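# Return eighteen pencils to the tin, points toward red end

## Task

Place all eighteen pencils back inside the tin so that every pencil's sharpened tip faces the tin's red end.

## Robot and tools

Robot: two arms on opposite sides of the table, left_arm (base near y = +0.574 m) and right_arm (base near y = -0.568 m). Each ends in a five-finger hand: right_arm a right hand, left_arm its mirror-image left hand. Cameras: cam_high, cam_low, cam_left_wrist, cam_right_wrist, each 896x504.

Frames: the scene frame has its origin on the table top midway between the arms, z = 0 at the table surface, +z up. Each arm reports its hand pose (end_effector_position in metres, end_effector_quat_wxyz, velocities) in its own base frame, and all offsets you send use that arm's base axes. The hand point sits 0.05 m in front of the palm and 0.15 m out from the wrist flange. Its +z runs along the straightened fingers, +y leaves the palm, +x crosses the palm away from the thumb on the right hand and toward the thumb on the left hand. Straight fingertips reach 0.06-0.07 m past the point. With the palm facing down, the wrist can hang about 0.11 m below the point and strike the table first.

The 28-number row (shared by execute_actions and move), every value between -1 and 1, both arms always included: positions 1-6 are left_arm dx, dy, dz, rx, ry, rz; 7-14 are the left hand's little, ring, middle, index, thumb_bend, thumb_turn, force_limit, speed; 15-20 are right_arm dx, dy, dz, rx, ry, rz; 21-28 are the right hand's eight numbers in the same order. The pose numbers are offsets, not poses: they count from that arm's Hand target as it stood when the action or move began, in its base axes, with 1.0 equal to 0.6 m of travel or 180 degrees of turn. rx, ry, rz together form one rotation vector, turning about the Hand target's position. Sending all six as 0 asks the arm to go back to its current Hand target. The hand numbers are absolute targets: for the fingers and thumb_bend, +1 means straight and -1 means curled; thumb_turn +1 puts the thumb beside the palm and -1 puts it opposite the fingers. force_limit runs linearly from about 0 N at -1 to 10 N at +1 (15 N for the two thumb motors). speed rises from nearly zero at -1 to full at +0.48 and stays full above that. Nothing means no change: to leave a hand as it is, repeat the last eight numbers you sent for it (before any have been sent, use its hand_measured six plus hand_force_limit and hand_speed). To grip gently, close slowly (speed -0.94 or less). The thumb opposite the fingers closes on things roughly 0.035-0.065 m thick; thin items like pencils need care.

execute_actions: actions is a list of actions; each action holds up to 15 rows, one per 1/30 s step, and a short list keeps its last row to the end. Every row within an action measures from the same starting Hand target. cameras picks images by name (["all"], [] or names); an empty actions list returns all images.

move: target is one 28-number row or a list of up to 15 rows, all offsets measured from the same starting Hand targets. The hand point follows a straight line there. speed is in m/s (0.002 to 3.6, default 0.25; turning up to twice that in rad/s), one value or one per target. blend, in metres, rounds corners of a list. stop_force (3 to 120 N) ends an arm's path when the wrist sensor feels that much push against its travel; zero (default true) re-zeros first; blocking=false returns early but cannot go with stop_force. Leave stop_force out when moving off something being pressed, and do not rely on it during turns. The move line reports the ending (done, off_target, moving, held, fault) and limits such as paced or held.

wait: seconds 0 to 10, robot holds its commands. stop: brakes a running move. zoom_image: camera plus region [x0, y0, x1, y1] in pixels, at most 504 per side, from the newest images. show_instructions: shows the reference pages. zero_wrist_force: arm is left_arm or right_arm. finished_scene: scene is the current scene's number; call it once the pencils sit correctly.

Result lines: Hand target is the last commanded pose (the next offsets start from it); the hand point may rest a little short of it. hand_measured, hand_stopped_by (moving, target, force, stalled, fault) and hand_load_n list the six motors in row order; a load near 0 after closing suggests nothing is held. Wrist force and Wrist torque are in the hand's axes. Joint velocities may read "within noise" when an arm is still.

Avoid: knocking pencils or the tin off the table; dropping pencils from height or releasing them while moving; pressing hard into the table or tin (about 150 N on any part, or the wrist torque limits near 20 N m, stops the arm for 10 s); pushing past a firm contact; letting the arms or hands touch each other; passing close to an arm's own base; holding arms stretched or straining, which heats motors. Orientation commands are clipped to within 32 degrees of the current orientation per step.

Each tool is called after "Emit:" by a JSON object that holds its "op" and its "data", one argument or row to a line.

Reference images:

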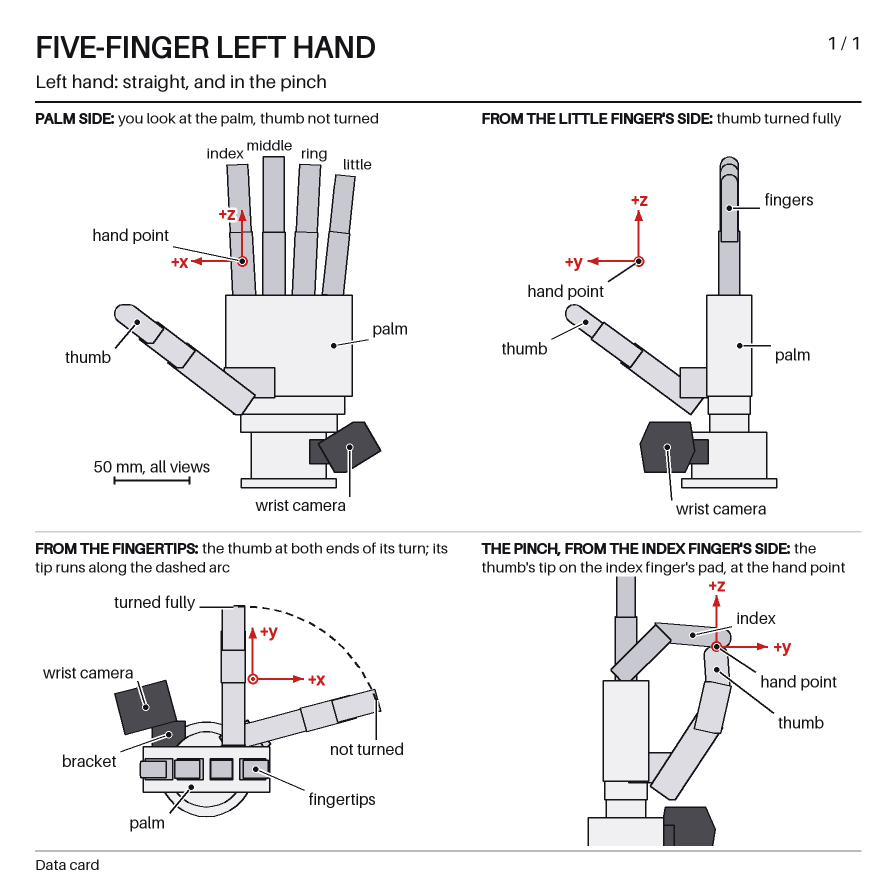

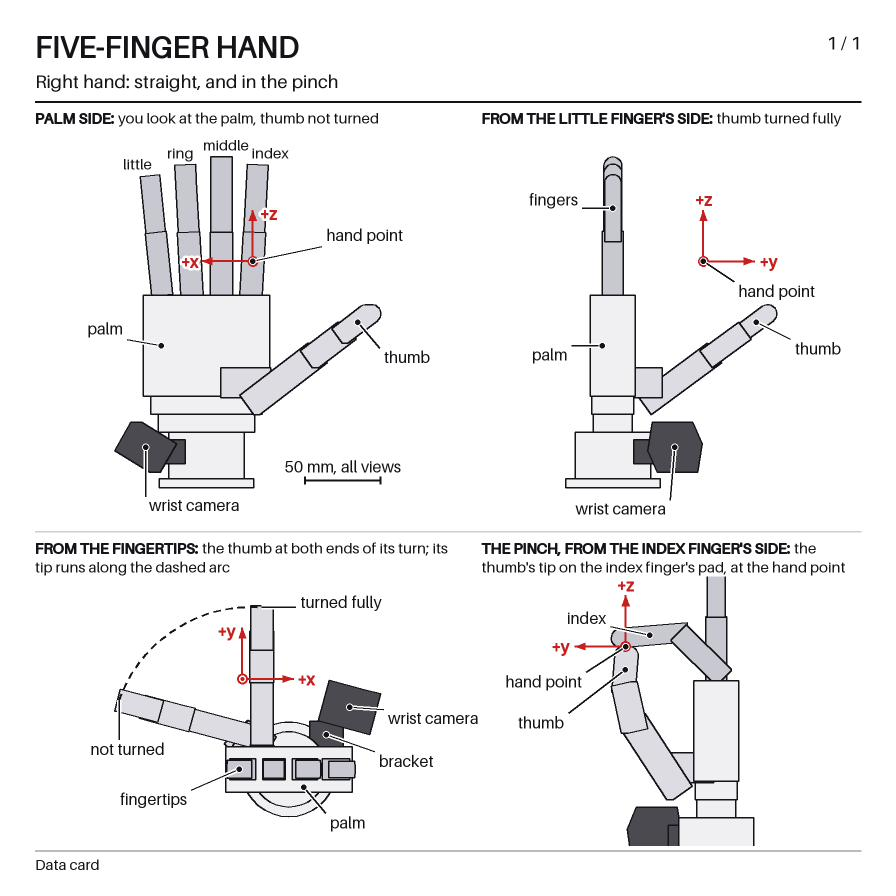

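## Session

I'll start by looking at the scene.

Emit:
{"op": "execute_actions", "data": {
  "actions": []
}}

Scene clock: 0.00 s.
left_arm: end_effector_position=(+0.2558, +0.1220, +0.4722) hand_measured=(+1.000, +1.000, +1.000, +1.000, +1.000, +1.000) hand_load_n=(+0.0, +0.0, +0.0, +0.0, +0.0, +0.0) hand_stopped_by=(target, target, target, target, target, target) hand_force_limit=0.00 hand_speed=-0.80 end_effector_quat_wxyz=(-0.010, +0.904, +0.428, -0.003) | right_arm: end_effector_position=(+0.2733, -0.1252, +0.4760) hand_measured=(+1.000, +1.000, +1.000, +1.000, +1.000, +1.000) hand_load_n=(+0.0, +0.0, +0.0, +0.0, +0.0, +0.0) hand_stopped_by=(target, target, target, target, target, target) hand_force_limit=0.00 hand_speed=-0.80 end_effector_quat_wxyz=(+0.004, +0.421, +0.907, +0.009)
Joint positions: left_arm=[4.349 -1.398 -1.369 1.206 -1.589 1.893] | right_arm=[-1.178 -1.702 1.336 1.944 1.552 -1.881]
Joint velocities: within noise
Joint torques (N m): no reading
Wrist force (N): no reading
Wrist torque (N m): no reading
Wrist force, peak (N): no reading
Hand target: left_arm +0.2558, +0.1220, +0.4722; -0.010, +0.904, +0.428, -0.003 | right_arm +0.2733, -0.1252, +0.4760; +0.004, +0.421, +0.907, +0.009

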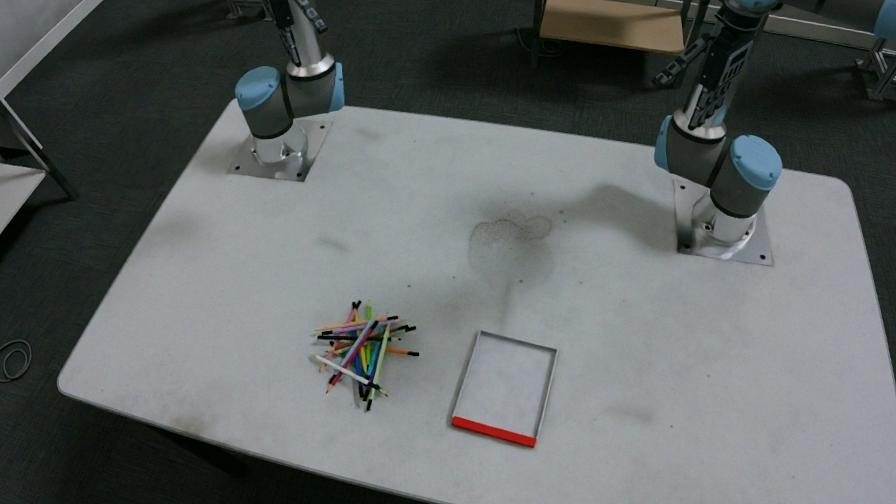

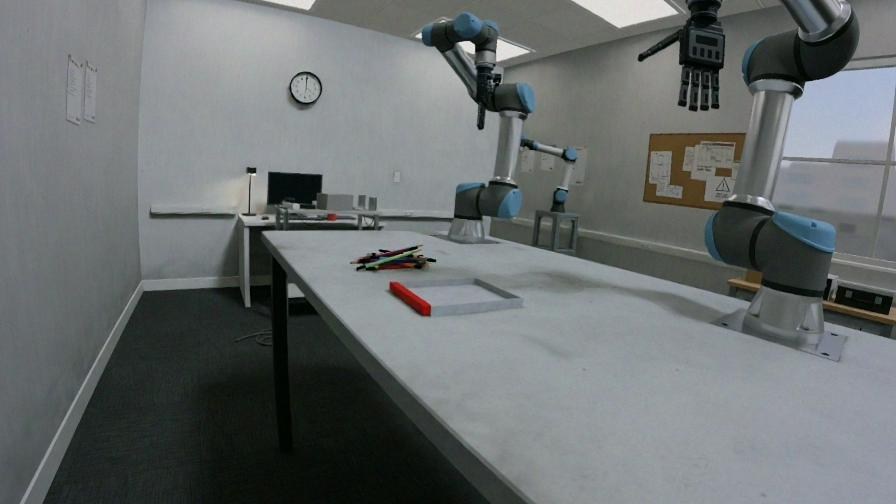

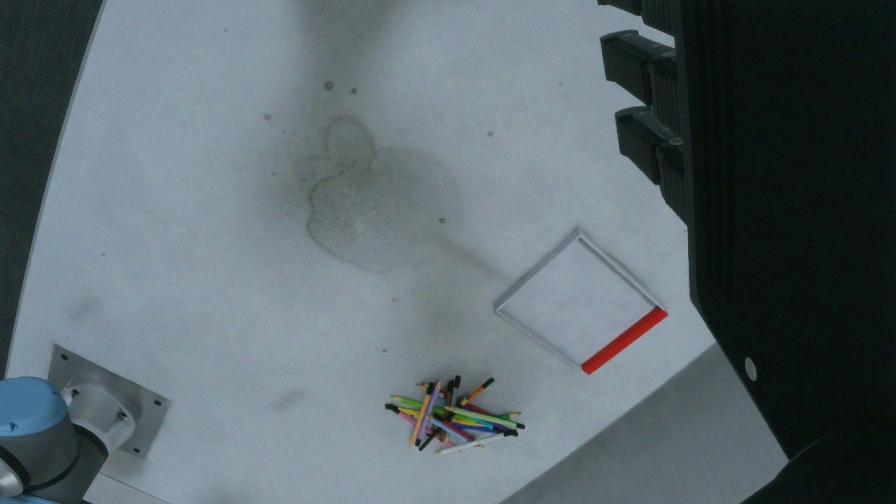

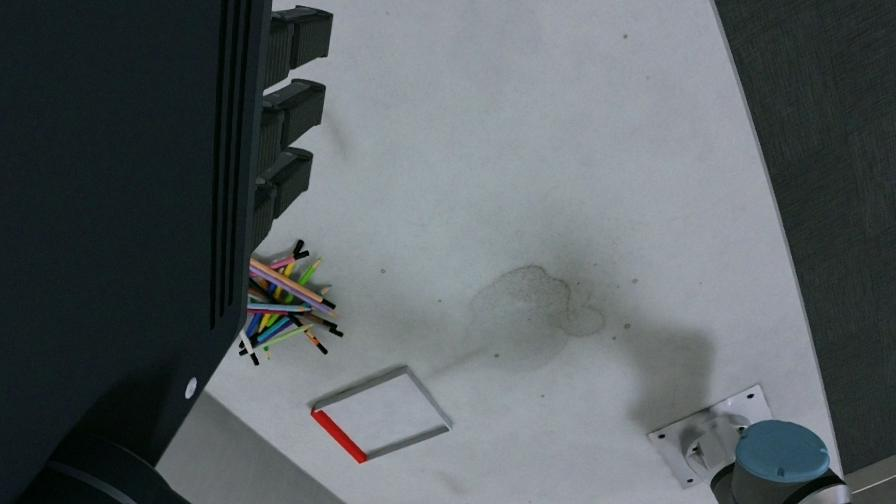

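Emit:
{"op": "zoom_image", "data": {
  "camera": "cam_high",
  "region": [300, 290, 430, 420]
}}

Emit:
{"op": "zoom_image", "data": {
  "camera": "cam_left_wrist",
  "region": [370, 360, 540, 470]
}}

Emit:
{"op": "zoom_image", "data": {
  "camera": "cam_low",
  "region": [340, 230, 540, 330]
}}

Emit:
{"op": "zoom_image", "data": {
  "camera": "cam_high",
  "region": [420, 300, 600, 470]
}}

Scaled by 3.877 from the camera's 896x504 image, which has a finer 1280x720 frame.

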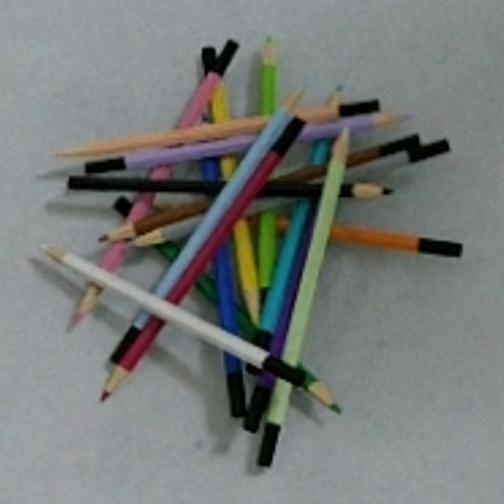

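Scaled by 2.965 from the camera's 896x504 image, which has a finer 1280x720 frame.

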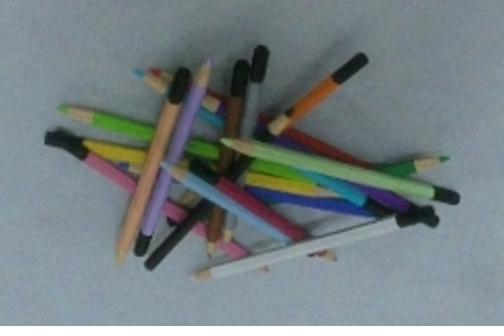

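Scaled by 2.520 from the camera's 896x504 image, which has a finer 1280x720 frame.

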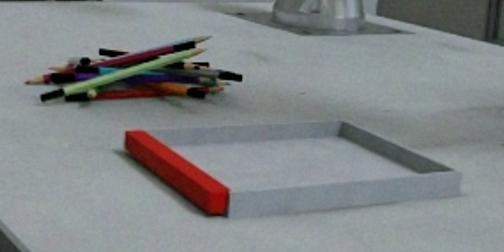

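Scaled by 2.800 from the camera's 896x504 image, which has a finer 1280x720 frame.

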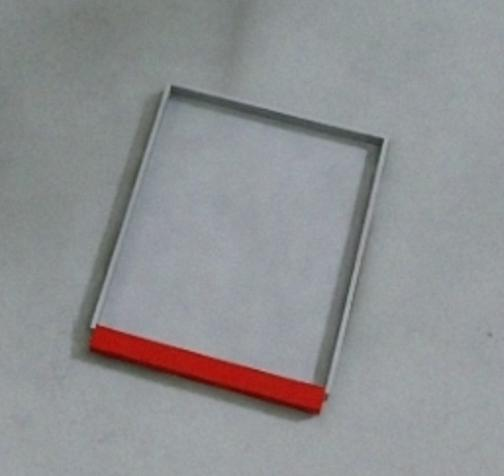

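Emit:
{"op": "move", "data": {
  "target": [
    [0,0,0,0,0,0,1,1,1,1,1,1,0,-0.8, 0.0457,-0.2875,-0.2933,-0.0065,0.0015,0.4016,1,1,0.1,0.1,0.4,-1,0,-0.2],
    [0,0,0,0,0,0,1,1,1,1,1,1,0,-0.8, 0.1695,-0.5868,-0.2417,-0.2656,0.0643,0.3785,1,1,0.1,0.1,0.4,-1,0,-0.2],
    [0,0,0,0,0,0,1,1,1,1,1,1,0,-0.8, 0.2433,-0.7648,0.0233,-0.5194,0.126,0.3093,1,1,0.1,0.1,0.4,-1,0,-0.2]
  ],
  "speed": 0.4,
  "blend": [0.05, 0.05, 0],
  "cameras": ["all"]
}}

Scene clock: 495.40 s.
left_arm: end_effector_position=(+0.2558, +0.1220, +0.4722) hand_measured=(+1.000, +1.000, +1.000, +1.000, +1.000, +1.000) hand_load_n=(+0.0, +0.0, +0.0, +0.0, +0.0, +0.0) hand_stopped_by=(target, target, target, target, target, target) hand_force_limit=0.00 hand_speed=-0.80 end_effector_quat_wxyz=(-0.010, +0.904, +0.428, -0.003) | right_arm: end_effector_position=(+0.4192, -0.5840, +0.4898) hand_measured=(+1.000, +1.000, +0.100, +0.100, +0.400, -1.000) hand_load_n=(+0.0, +0.0, +0.0, +0.0, +0.0, +0.0) hand_stopped_by=(target, target, target, target, target, target) hand_force_limit=0.00 hand_speed=-0.20 end_effector_quat_wxyz=(+0.137, -0.138, +0.694, -0.693) end_effector_velocity=(-0.001, -0.002, +0.001) end_effector_angular_velocity=(-0.005, -0.002, -0.003)
Joint positions: left_arm=[4.349 -1.398 -1.369 1.206 -1.589 1.893] | right_arm=[-1.178 -1.421 1.249 0.173 1.572 -3.142]
Joint velocities: left_arm=[within noise] | right_arm=[-0.003 0 0 -0.005 0.001 0]
Joint torques (N m): left_arm=[1.09 8.65 17.77 -2.56 -0.16 -0.15] | right_arm=[7.89 -18.04 -36.2 -3.41 -1.62 0.8]
Wrist force (N): left_arm=[0.1 0.1 0.1] | right_arm=[-0.6 -1.9 4.1]
Wrist torque (N m): left_arm=[0.00 0.00 0.00] | right_arm=[-0.27 0.18 0.13]
Wrist force, peak (N): left_arm=[0.1 0.0 0.6] | right_arm=[-0.6 -2.6 4.2]
Hand target: left_arm +0.2558, +0.1220, +0.4722; -0.010, +0.904, +0.428, -0.003 | right_arm +0.4193, -0.5841, +0.4899; +0.137, -0.138, +0.694, -0.694
Off the commanded pose: left_arm 0.000 m, 0 deg | right_arm 0.000 m, 0 deg.
move: done

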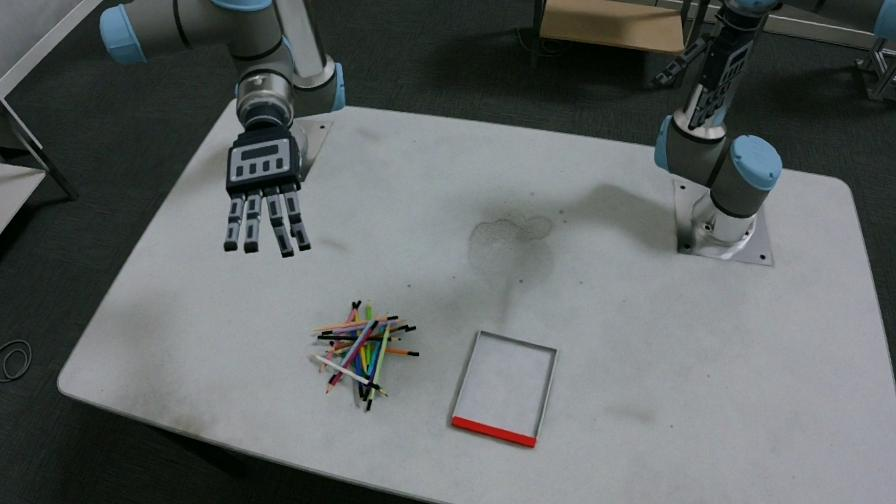

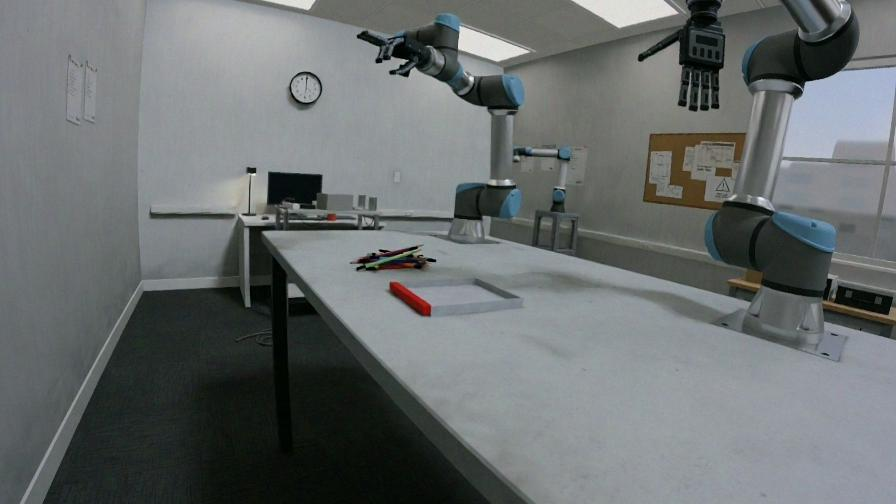

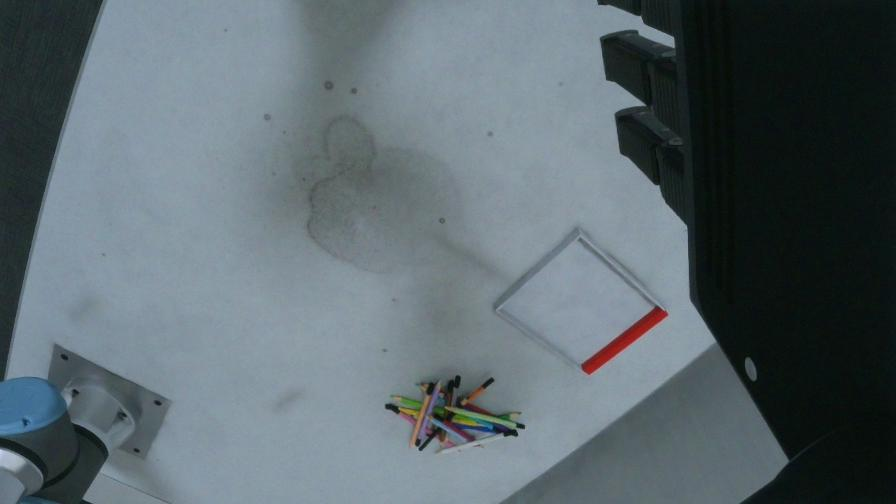

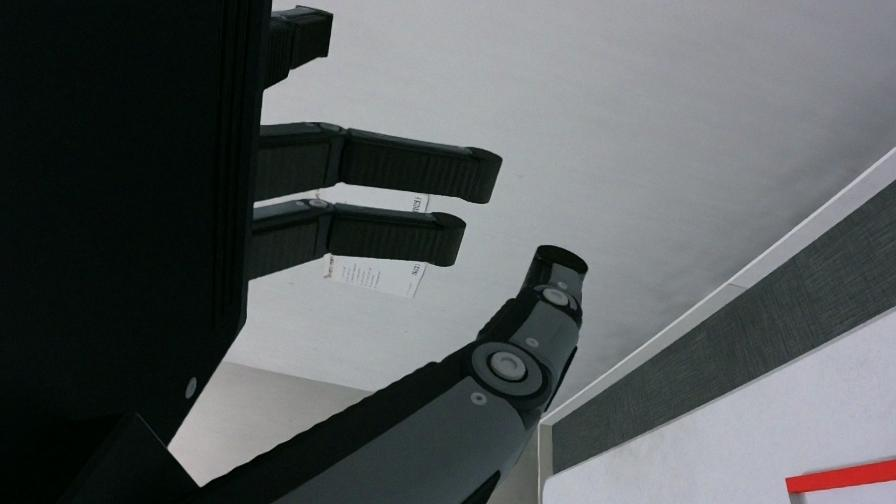

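Emit:
{"op": "move", "data": {
  "target": [
    [0,0,0,0,0,0,1,1,1,1,1,1,0,-0.8, 0.1977,0.2533,0,0,0,0.25,1,1,0.1,0.1,0.4,-1,0,-0.2],
    [0,0,0,0,0,0,1,1,1,1,1,1,0,-0.8, 0.158,0.5723,0,0,0,0.5,1,1,0.1,0.1,0.4,-1,0,-0.2],
    [0,0,0,0,0,0,1,1,1,1,1,1,0,-0.8, 0.0055,0.7272,0,0,0,0.6667,1,1,0.1,0.1,0.4,-1,0,-0.2]
  ],
  "speed": 0.35,
  "blend": [0.03, 0.03, 0]
}}

Scene clock: 509.60 s.
left_arm: end_effector_position=(+0.2558, +0.1220, +0.4722) hand_measured=(+1.000, +1.000, +1.000, +1.000, +1.000, +1.000) hand_load_n=(+0.0, +0.0, +0.0, +0.5, +0.0, +0.0) hand_stopped_by=(target, target, target, target, target, target) hand_force_limit=0.00 hand_speed=-0.80 end_effector_quat_wxyz=(-0.010, +0.904, +0.428, -0.003) | right_arm: end_effector_position=(+0.4226, -0.1477, +0.4899) hand_measured=(+1.000, +1.000, +0.100, +0.100, +0.400, -1.000) hand_load_n=(+0.0, +0.0, +0.0, +0.0, +0.0, +0.0) hand_stopped_by=(target, target, target, target, target, target) hand_force_limit=0.00 hand_speed=-0.20 end_effector_quat_wxyz=(+0.669, -0.670, +0.227, -0.228) end_effector_velocity=(-0.001, +0.000, +0.000) end_effector_angular_velocity=(+0.000, +0.000, +0.005)
Joint positions: left_arm=[4.349 -1.398 -1.369 1.206 -1.589 1.893] | right_arm=[-1.18 -1.422 1.25 0.171 -0.524 -3.142]
Joint velocities: left_arm=[within noise] | right_arm=[-0.001 0.001 -0.001 0 -0.006 0]
Joint torques (N m): left_arm=[0.81 8.57 16.86 -2.42 -0.18 -0.19] | right_arm=[-9.41 -17.6 -29.14 -0.09 -2.45 -0.4]
Wrist force (N): left_arm=[0.0 0.0 0.2] | right_arm=[-0.7 -1.7 4.3]
Wrist torque (N m): left_arm=[-0.01 0.01 0.00] | right_arm=[-0.23 0.24 0.11]
Wrist force, peak (N): left_arm=[0.3 0.1 0.5] | right_arm=[-0.4 -1.6 5.0]
Hand target: left_arm +0.2558, +0.1220, +0.4722; -0.010, +0.904, +0.428, -0.003 | right_arm +0.4226, -0.1477, +0.4899; +0.669, -0.670, +0.227, -0.228
Off the commanded pose: left_arm 0.000 m, 0 deg | right_arm 0.000 m, 0 deg.
move: done

Emit:
{"op": "move", "data": {
  "target": [
    [0,0,0,0,0,0,1,1,1,1,1,1,0,-0.8, -0.3047,-0.4268,-0.3167,-0.4216,0.2693,0.0433,1,1,0.1,0.1,0.4,-1,0,-0.2],
    [0,0,0,0,0,0,1,1,1,1,1,1,0,-0.8, -0.0502,-0.6873,-0.45,-0.2843,0.4201,-0.4343,1,1,0.1,0.1,0.4,-1,0,-0.2]
  ],
  "speed": 0.35,
  "blend": [0.05, 0],
  "cameras": ["all"]
}}

Scene clock: 537.53 s.
left_arm: end_effector_position=(+0.2558, +0.1220, +0.4722) hand_measured=(+1.000, +1.000, +1.000, +1.000, +1.000, +1.000) hand_load_n=(+0.0, +0.0, +0.0, +0.0, +0.0, +0.0) hand_stopped_by=(target, target, target, target, target, target) hand_force_limit=0.00 hand_speed=-0.80 end_effector_quat_wxyz=(-0.010, +0.904, +0.428, -0.003) | right_arm: end_effector_position=(+0.3925, -0.5601, +0.2200) hand_measured=(+1.000, +1.000, +0.100, +0.100, +0.400, -1.000) hand_load_n=(+0.0, +0.0, +0.0, +0.0, +0.0, +0.0) hand_stopped_by=(target, target, target, target, target, target) hand_force_limit=0.00 hand_speed=-0.20 end_effector_quat_wxyz=(-0.166, -0.577, +0.772, -0.210)
Joint positions: left_arm=[4.349 -1.398 -1.369 1.206 -1.589 1.893] | right_arm=[-1.021 -1.14 1.493 -2.391 -1.856 -0.802]
Joint torques (N m): left_arm=[0.45 8.26 17.29 -2.27 -0.14 -0.14] | right_arm=[-10.34 -31.26 -13.65 -2.36 0.49 0.73]
Wrist force (N): left_arm=[0.1 -0.1 0.0] | right_arm=[0.7 -0.5 0.6]
Wrist torque (N m): left_arm=[-0.01 -0.01 0.01] | right_arm=[-0.04 -0.01 -0.08]
Wrist force, peak (N): left_arm=[0.1 0.2 0.6] | right_arm=[-0.9 -2.1 5.0]
Hand target: left_arm +0.2558, +0.1220, +0.4722; -0.010, +0.904, +0.428, -0.003 | right_arm +0.3925, -0.5601, +0.2199; -0.166, -0.577, +0.772, -0.210
Off the commanded pose: left_arm 0.000 m, 0 deg | right_arm 0.000 m, 0 deg.
move: done

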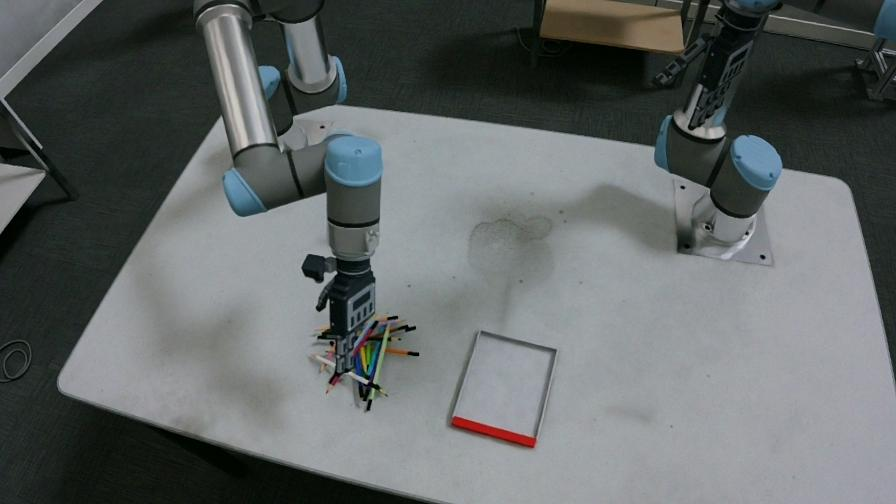

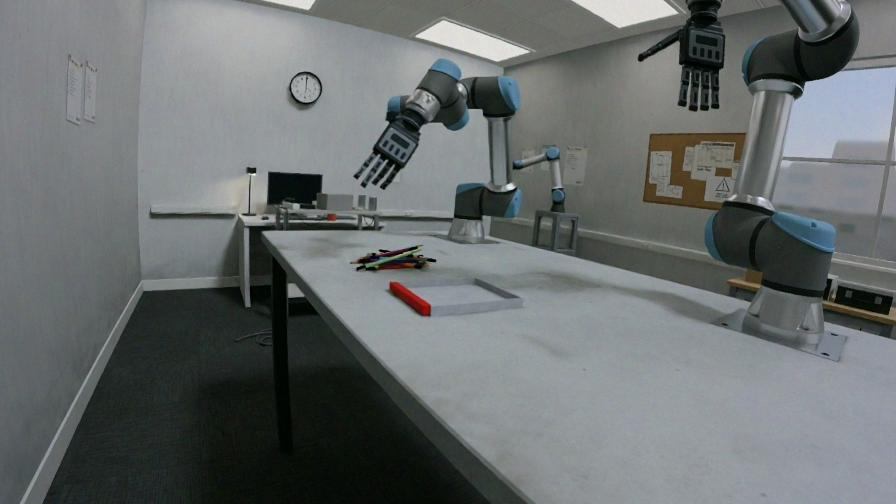

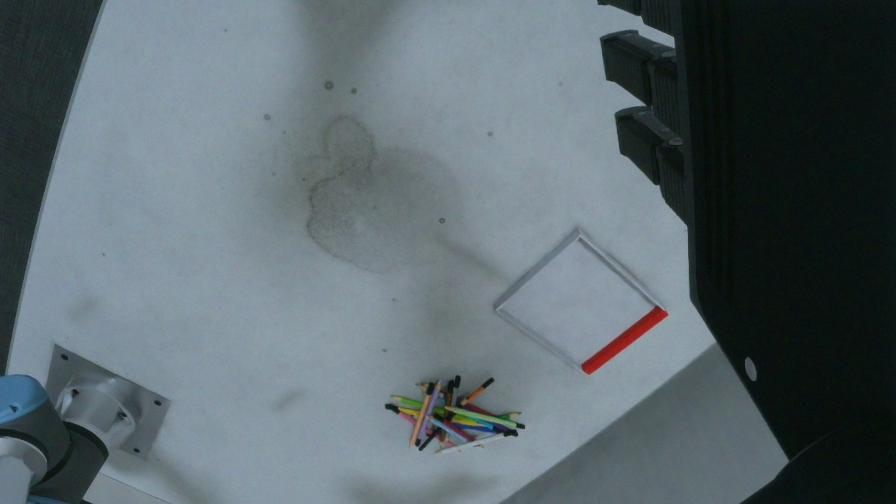

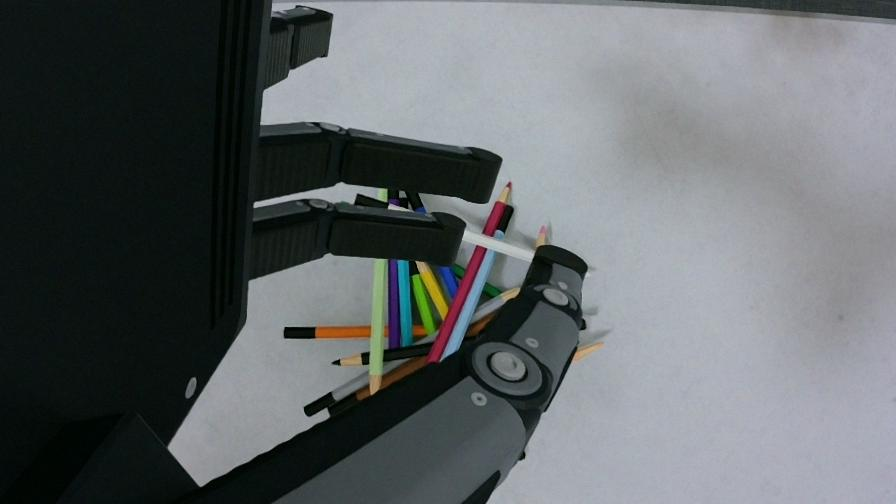

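Emit:
{"op": "move", "data": {
  "target": [0,0,0,0,0,0,1,1,1,1,1,1,0,-0.8, 0.2333,-0.0067,0,0,0,0,1,1,0.1,0.1,0.4,-1,0,-0.2],
  "speed": 0.3,
  "cameras": ["cam_right_wrist"]
}}

Emit:
{"op": "zoom_image", "data": {
  "camera": "cam_right_wrist",
  "region": [460, 120, 800, 460]
}}

Scene clock: 547.00 s.
left_arm: end_effector_position=(+0.2558, +0.1220, +0.4722) hand_measured=(+1.000, +1.000, +1.000, +1.000, +1.000, +1.000) hand_load_n=(+0.0, +0.0, +0.0, +0.0, +0.0, +0.0) hand_stopped_by=(target, target, target, target, target, target) hand_force_limit=0.00 hand_speed=-0.80 end_effector_quat_wxyz=(-0.010, +0.904, +0.428, -0.003) | right_arm: end_effector_position=(+0.5323, -0.5642, +0.2199) hand_measured=(+1.000, +1.000, +0.100, +0.100, +0.400, -1.000) hand_load_n=(+0.0, +0.0, +0.0, +0.0, +0.0, +0.0) hand_stopped_by=(target, target, target, target, target, target) hand_force_limit=0.00 hand_speed=-0.20 end_effector_quat_wxyz=(-0.166, -0.577, +0.772, -0.210)
Joint positions: left_arm=[4.349 -1.398 -1.369 1.206 -1.589 1.893] | right_arm=[-0.86 -0.894 1.09 -2.186 -1.925 -0.649]
Joint torques (N m): left_arm=[0.68 8.37 17.65 -2.13 -0.07 -0.11] | right_arm=[6.26 -38.27 -38.63 -1.78 2.13 0.7]
Wrist force (N): left_arm=[0.2 0.1 0.0] | right_arm=[1.0 -0.2 0.6]
Wrist torque (N m): left_arm=[0.02 -0.03 0.01] | right_arm=[-0.06 -0.11 -0.10]
Wrist force, peak (N): left_arm=[0.0 0.2 0.5] | right_arm=[0.2 -2.8 0.5]
Hand target: left_arm +0.2558, +0.1220, +0.4722; -0.010, +0.904, +0.428, -0.003 | right_arm +0.5324, -0.5641, +0.2199; -0.166, -0.577, +0.772, -0.210
Off the commanded pose: left_arm 0.000 m, 0 deg | right_arm 0.000 m, 0 deg.
move: done
Images, in order (width x height): cam_right_wrist 896x504.

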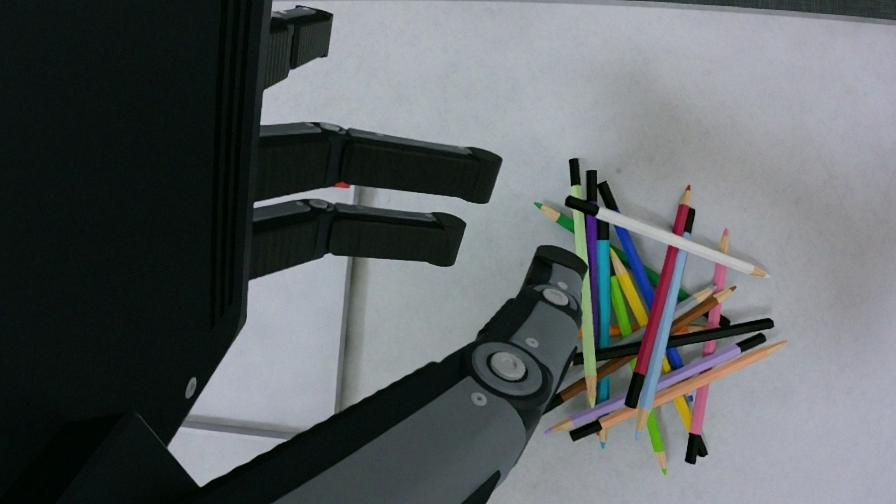

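Scaled by 1.482 from the camera's 896x504 image, which has a finer 1280x720 frame.

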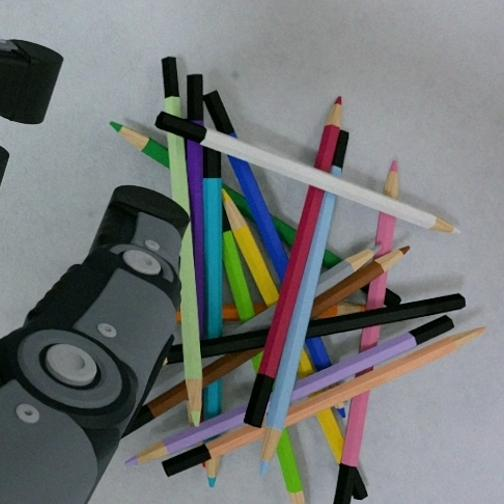

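Emit:
{"op": "move", "data": {
  "target": [0,0,0,0,0,0,1,1,1,1,1,1,0,-0.8, -0.2445,-0.044,-0.2367,-0.1481,-0.2577,-0.4217,1,1,-0.1,-0.1,0.4,-1,0,-0.2],
  "speed": 0.3,
  "cameras": ["cam_right_wrist","cam_high","cam_low"]
}}

Scene clock: 595.60 s.
left_arm: end_effector_position=(+0.2558, +0.1220, +0.4722) hand_measured=(+1.000, +1.000, +1.000, +1.000, +1.000, +1.000) hand_load_n=(+0.0, +0.0, +0.0, +0.0, +0.0, +0.0) hand_stopped_by=(target, target, target, target, target, target) hand_force_limit=0.00 hand_speed=-0.80 end_effector_quat_wxyz=(-0.010, +0.904, +0.428, -0.003) | right_arm: end_effector_position=(+0.3856, -0.5905, +0.0778) hand_measured=(+1.000, +1.000, -0.100, -0.100, +0.400, -1.000) hand_load_n=(+0.0, +0.0, +0.0, +0.0, +0.0, +0.0) hand_stopped_by=(target, target, target, target, target, target) hand_force_limit=0.00 hand_speed=-0.20 end_effector_quat_wxyz=(-0.079, +0.170, +0.890, -0.415) end_effector_velocity=(+0.001, +0.000, +0.000) end_effector_angular_velocity=(-0.001, -0.004, -0.002)
Joint positions: left_arm=[4.349 -1.398 -1.369 1.206 -1.589 1.893] | right_arm=[-1.036 -0.972 1.796 -3.026 -2.222 0.692]
Joint velocities: left_arm=[within noise] | right_arm=[0.001 0 0.001 -0.001 0 0.005]
Joint torques (N m): left_arm=[0.55 8.49 17.05 -2 -0.08 -0.14] | right_arm=[8.4 -46.81 -30.03 -1.44 1.87 0.78]
Wrist force (N): left_arm=[0.2 0.2 0.2] | right_arm=[-1.0 -1.4 2.0]
Wrist torque (N m): left_arm=[0.02 -0.03 0.00] | right_arm=[-0.17 0.21 0.06]
Wrist force, peak (N): left_arm=[0.3 0.4 0.3] | right_arm=[-1.1 -1.5 2.2]
Hand target: left_arm +0.2558, +0.1220, +0.4722; -0.010, +0.904, +0.428, -0.003 | right_arm +0.3857, -0.5905, +0.0779; -0.079, +0.170, +0.890, -0.416
Off the commanded pose: left_arm 0.000 m, 0 deg | right_arm 0.000 m, 0 deg.
move: done
Images, in order (width x height): cam_high 896x504, cam_low 896x504, cam_right_wrist 896x504.

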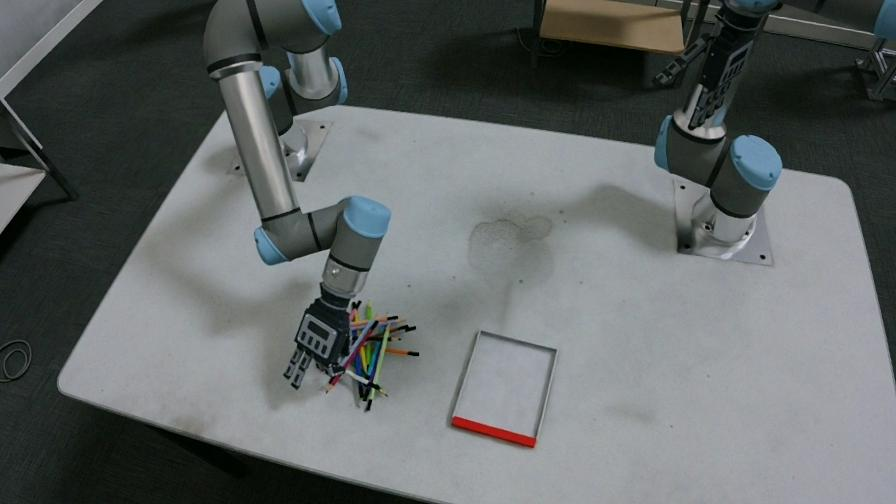

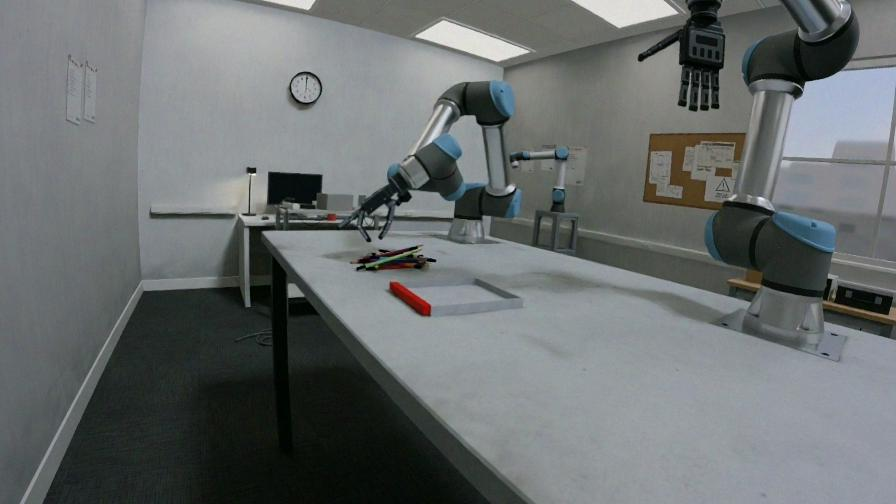

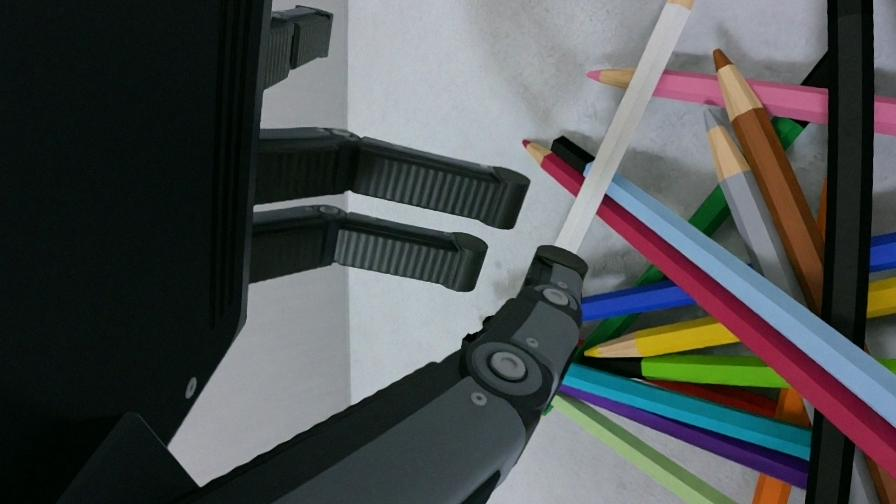

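Emit:
{"op": "zoom_image", "data": {
  "camera": "cam_low",
  "region": [330, 180, 450, 290]
}}

Scaled by 4.200 from the camera's 896x504 image, which has a finer 1280x720 frame.

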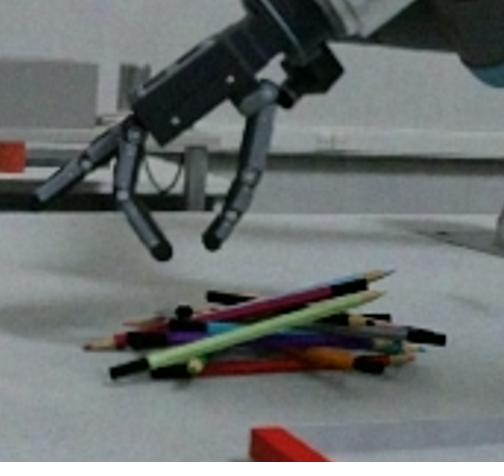

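Emit:
{"op": "move", "data": {
  "target": [0,0,0,0,0,0,1,1,1,1,1,1,0,-0.8, 0,0,-0.05,0,0,0,1,1,-0.1,-0.1,0.4,-1,0,-0.2],
  "speed": 0.1,
  "cameras": ["cam_right_wrist","cam_low"]
}}

Emit:
{"op": "zoom_image", "data": {
  "camera": "cam_low",
  "region": [330, 180, 450, 290]
}}

Scene clock: 650.63 s.
left_arm: end_effector_position=(+0.2558, +0.1220, +0.4722) hand_measured=(+1.000, +1.000, +1.000, +1.000, +1.000, +1.000) hand_load_n=(+0.0, +0.0, +0.0, +0.0, -0.5, +0.0) hand_stopped_by=(target, target, target, target, target, target) hand_force_limit=0.00 hand_speed=-0.80 end_effector_quat_wxyz=(-0.010, +0.904, +0.428, -0.003) | right_arm: end_effector_position=(+0.3857, -0.5905, +0.0478) hand_measured=(+1.000, +1.000, -0.100, -0.100, +0.400, -1.000) hand_load_n=(+0.0, +0.0, +0.0, +0.0, +0.0, +0.0) hand_stopped_by=(target, target, target, target, target, target) hand_force_limit=0.00 hand_speed=-0.20 end_effector_quat_wxyz=(-0.079, +0.170, +0.890, -0.415) end_effector_velocity=(+0.000, +0.001, +0.001) end_effector_angular_velocity=(+0.002, +0.001, +0.001)
Joint positions: left_arm=[4.349 -1.398 -1.369 1.206 -1.589 1.893] | right_arm=[-1.036 -0.917 1.805 -3.09 -2.222 0.692]
Joint velocities: left_arm=[within noise] | right_arm=[0.001 -0.003 0.001 0.005 0 -0.001]
Joint torques (N m): left_arm=[0.87 8.12 17.05 -1.99 -0.11 -0.14] | right_arm=[6.05 -45.91 -21.44 -0.38 1.16 -1.09]
Wrist force (N): left_arm=[0.3 0.2 0.3] | right_arm=[-1.1 -1.4 2.0]
Wrist torque (N m): left_arm=[0.02 -0.04 0.01] | right_arm=[-0.16 0.19 0.03]
Wrist force, peak (N): left_arm=[0.2 0.1 0.5] | right_arm=[-1.2 -1.2 2.4]
Hand target: left_arm +0.2558, +0.1220, +0.4722; -0.010, +0.904, +0.428, -0.003 | right_arm +0.3857, -0.5905, +0.0479; -0.079, +0.170, +0.890, -0.416
Off the commanded pose: left_arm 0.000 m, 0 deg | right_arm 0.000 m, 0 deg.
move: done
Images, in order (width x height): cam_low 896x504, cam_right_wrist 896x504.

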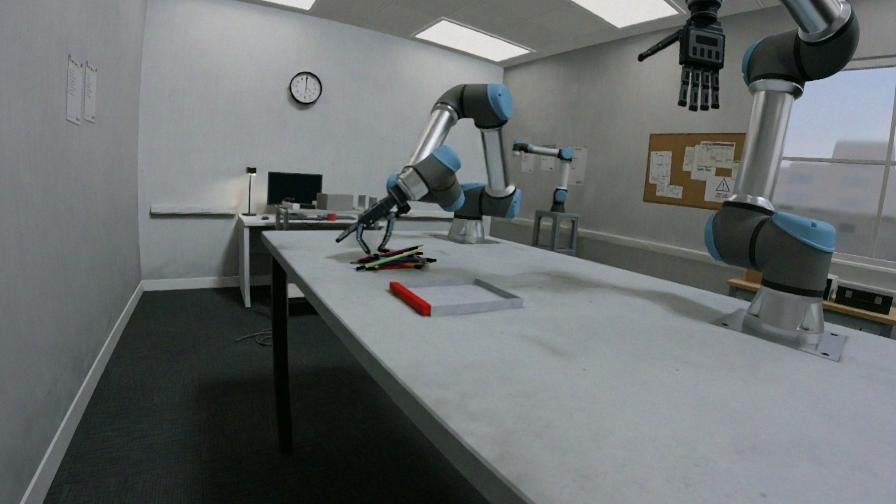

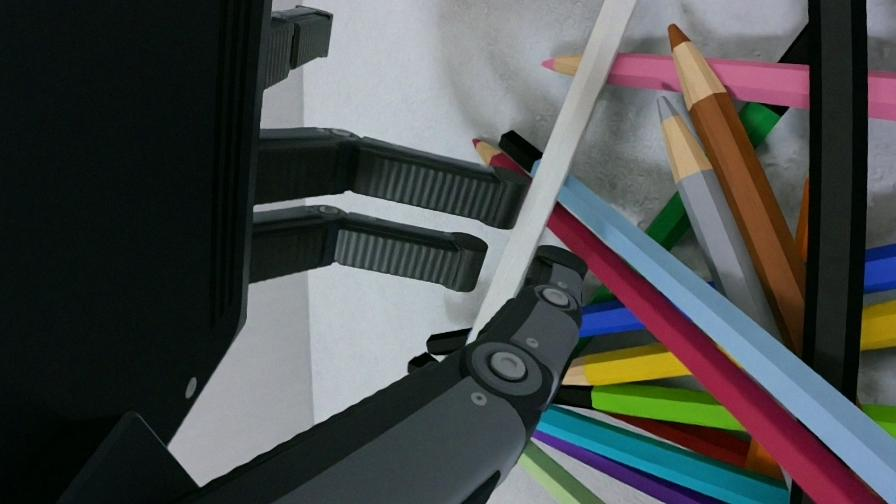

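Scaled by 4.200 from the camera's 896x504 image, which has a finer 1280x720 frame.

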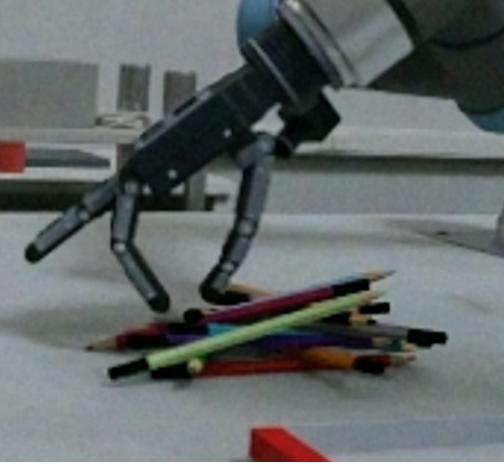

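Emit:
{"op": "move", "data": {
  "target": [0,0,0,0,0,0,1,1,1,1,1,1,0,-0.8, 0,0,-0.0275,0,0,0,1,1,-0.1,-0.1,0.4,-1,0,-0.2],
  "speed": 0.06,
  "stop_force": 6,
  "cameras": ["cam_right_wrist","cam_low"]
}}

Emit:
{"op": "zoom_image", "data": {
  "camera": "cam_low",
  "region": [330, 180, 450, 290]
}}

Scene clock: 675.23 s.
left_arm: end_effector_position=(+0.2558, +0.1220, +0.4722) hand_measured=(+1.000, +1.000, +1.000, +1.000, +1.000, +1.000) hand_load_n=(+0.0, +0.0, +0.0, +0.0, +0.0, +0.0) hand_stopped_by=(target, target, target, target, target, target) hand_force_limit=0.00 hand_speed=-0.80 end_effector_quat_wxyz=(-0.010, +0.904, +0.428, -0.003) | right_arm: end_effector_position=(+0.3858, -0.5906, +0.0384) hand_measured=(+1.000, +1.000, -0.100, -0.100, +0.400, -1.000) hand_load_n=(+0.0, +0.0, -1.0, +0.0, +0.0, +0.0) hand_stopped_by=(target, target, target, target, target, target) hand_force_limit=0.00 hand_speed=-0.20 end_effector_quat_wxyz=(-0.079, +0.170, +0.890, -0.416)
Joint positions: left_arm=[4.349 -1.398 -1.369 1.206 -1.589 1.893] | right_arm=[-1.036 -0.899 1.806 -3.109 -2.222 0.692]
Joint torques (N m): left_arm=[0.74 8.64 17.4 -1.92 -0.05 -0.16] | right_arm=[-4.47 -29.65 -28.69 -4 1.04 0.11]
Wrist force (N): left_arm=[0.1 -0.1 0.3] | right_arm=[-0.6 -3.5 0.8]
Wrist torque (N m): left_arm=[-0.03 -0.01 0.01] | right_arm=[-0.21 0.20 -0.02]
Wrist force, peak (N): left_arm=[0.3 0.2 0.5] | right_arm=[-1.7 -14.5 -6.1]
Hand target: left_arm +0.2558, +0.1220, +0.4722; -0.010, +0.904, +0.428, -0.003 | right_arm +0.3858, -0.5906, +0.0384; -0.079, +0.170, +0.890, -0.416 (not the last commanded pose)
Off the commanded pose: left_arm 0.000 m, 0 deg | right_arm 0.007 m, 0 deg.
move: contact (right_arm)
Images, in order (width x height): cam_low 896x504, cam_right_wrist 896x504.

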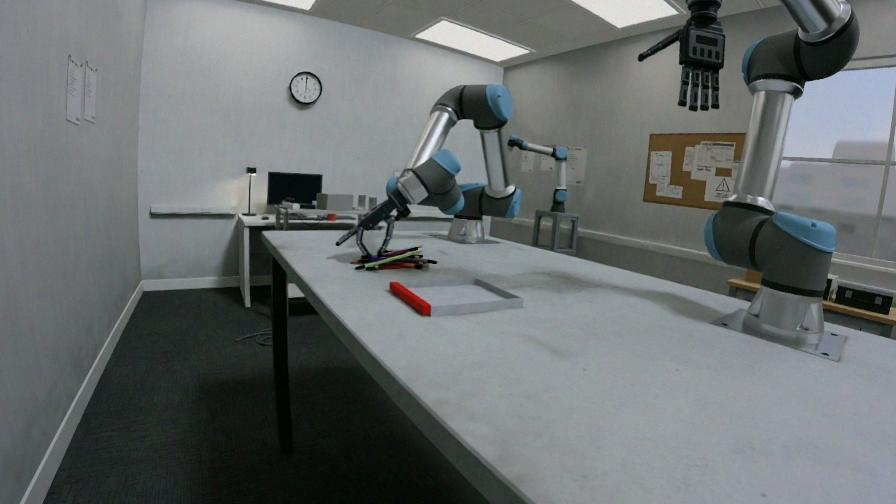

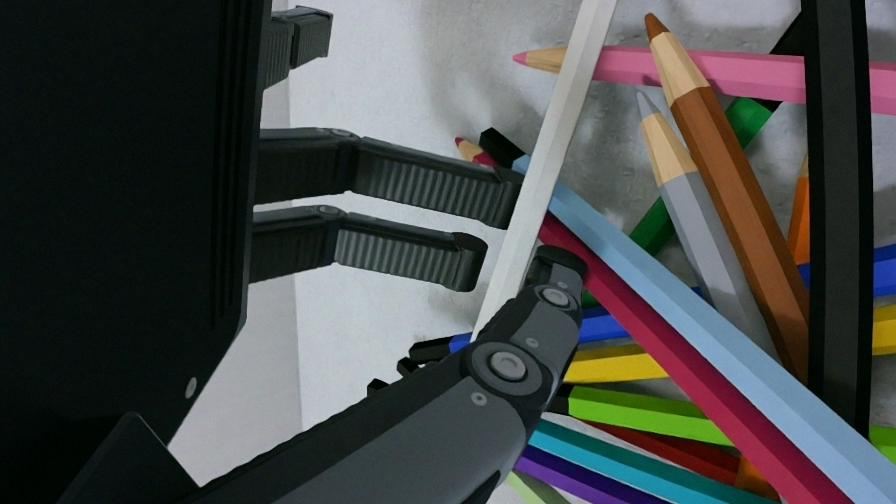

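Scaled by 4.200 from the camera's 896x504 image, which has a finer 1280x720 frame.

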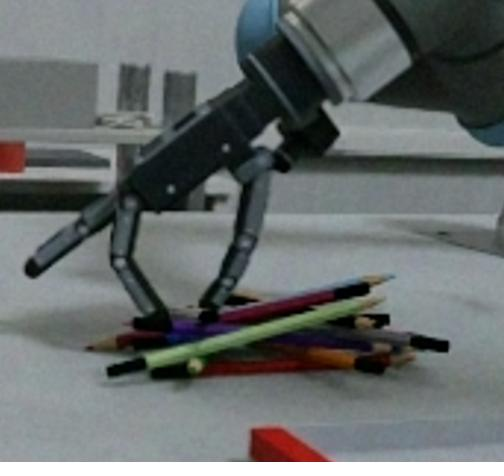

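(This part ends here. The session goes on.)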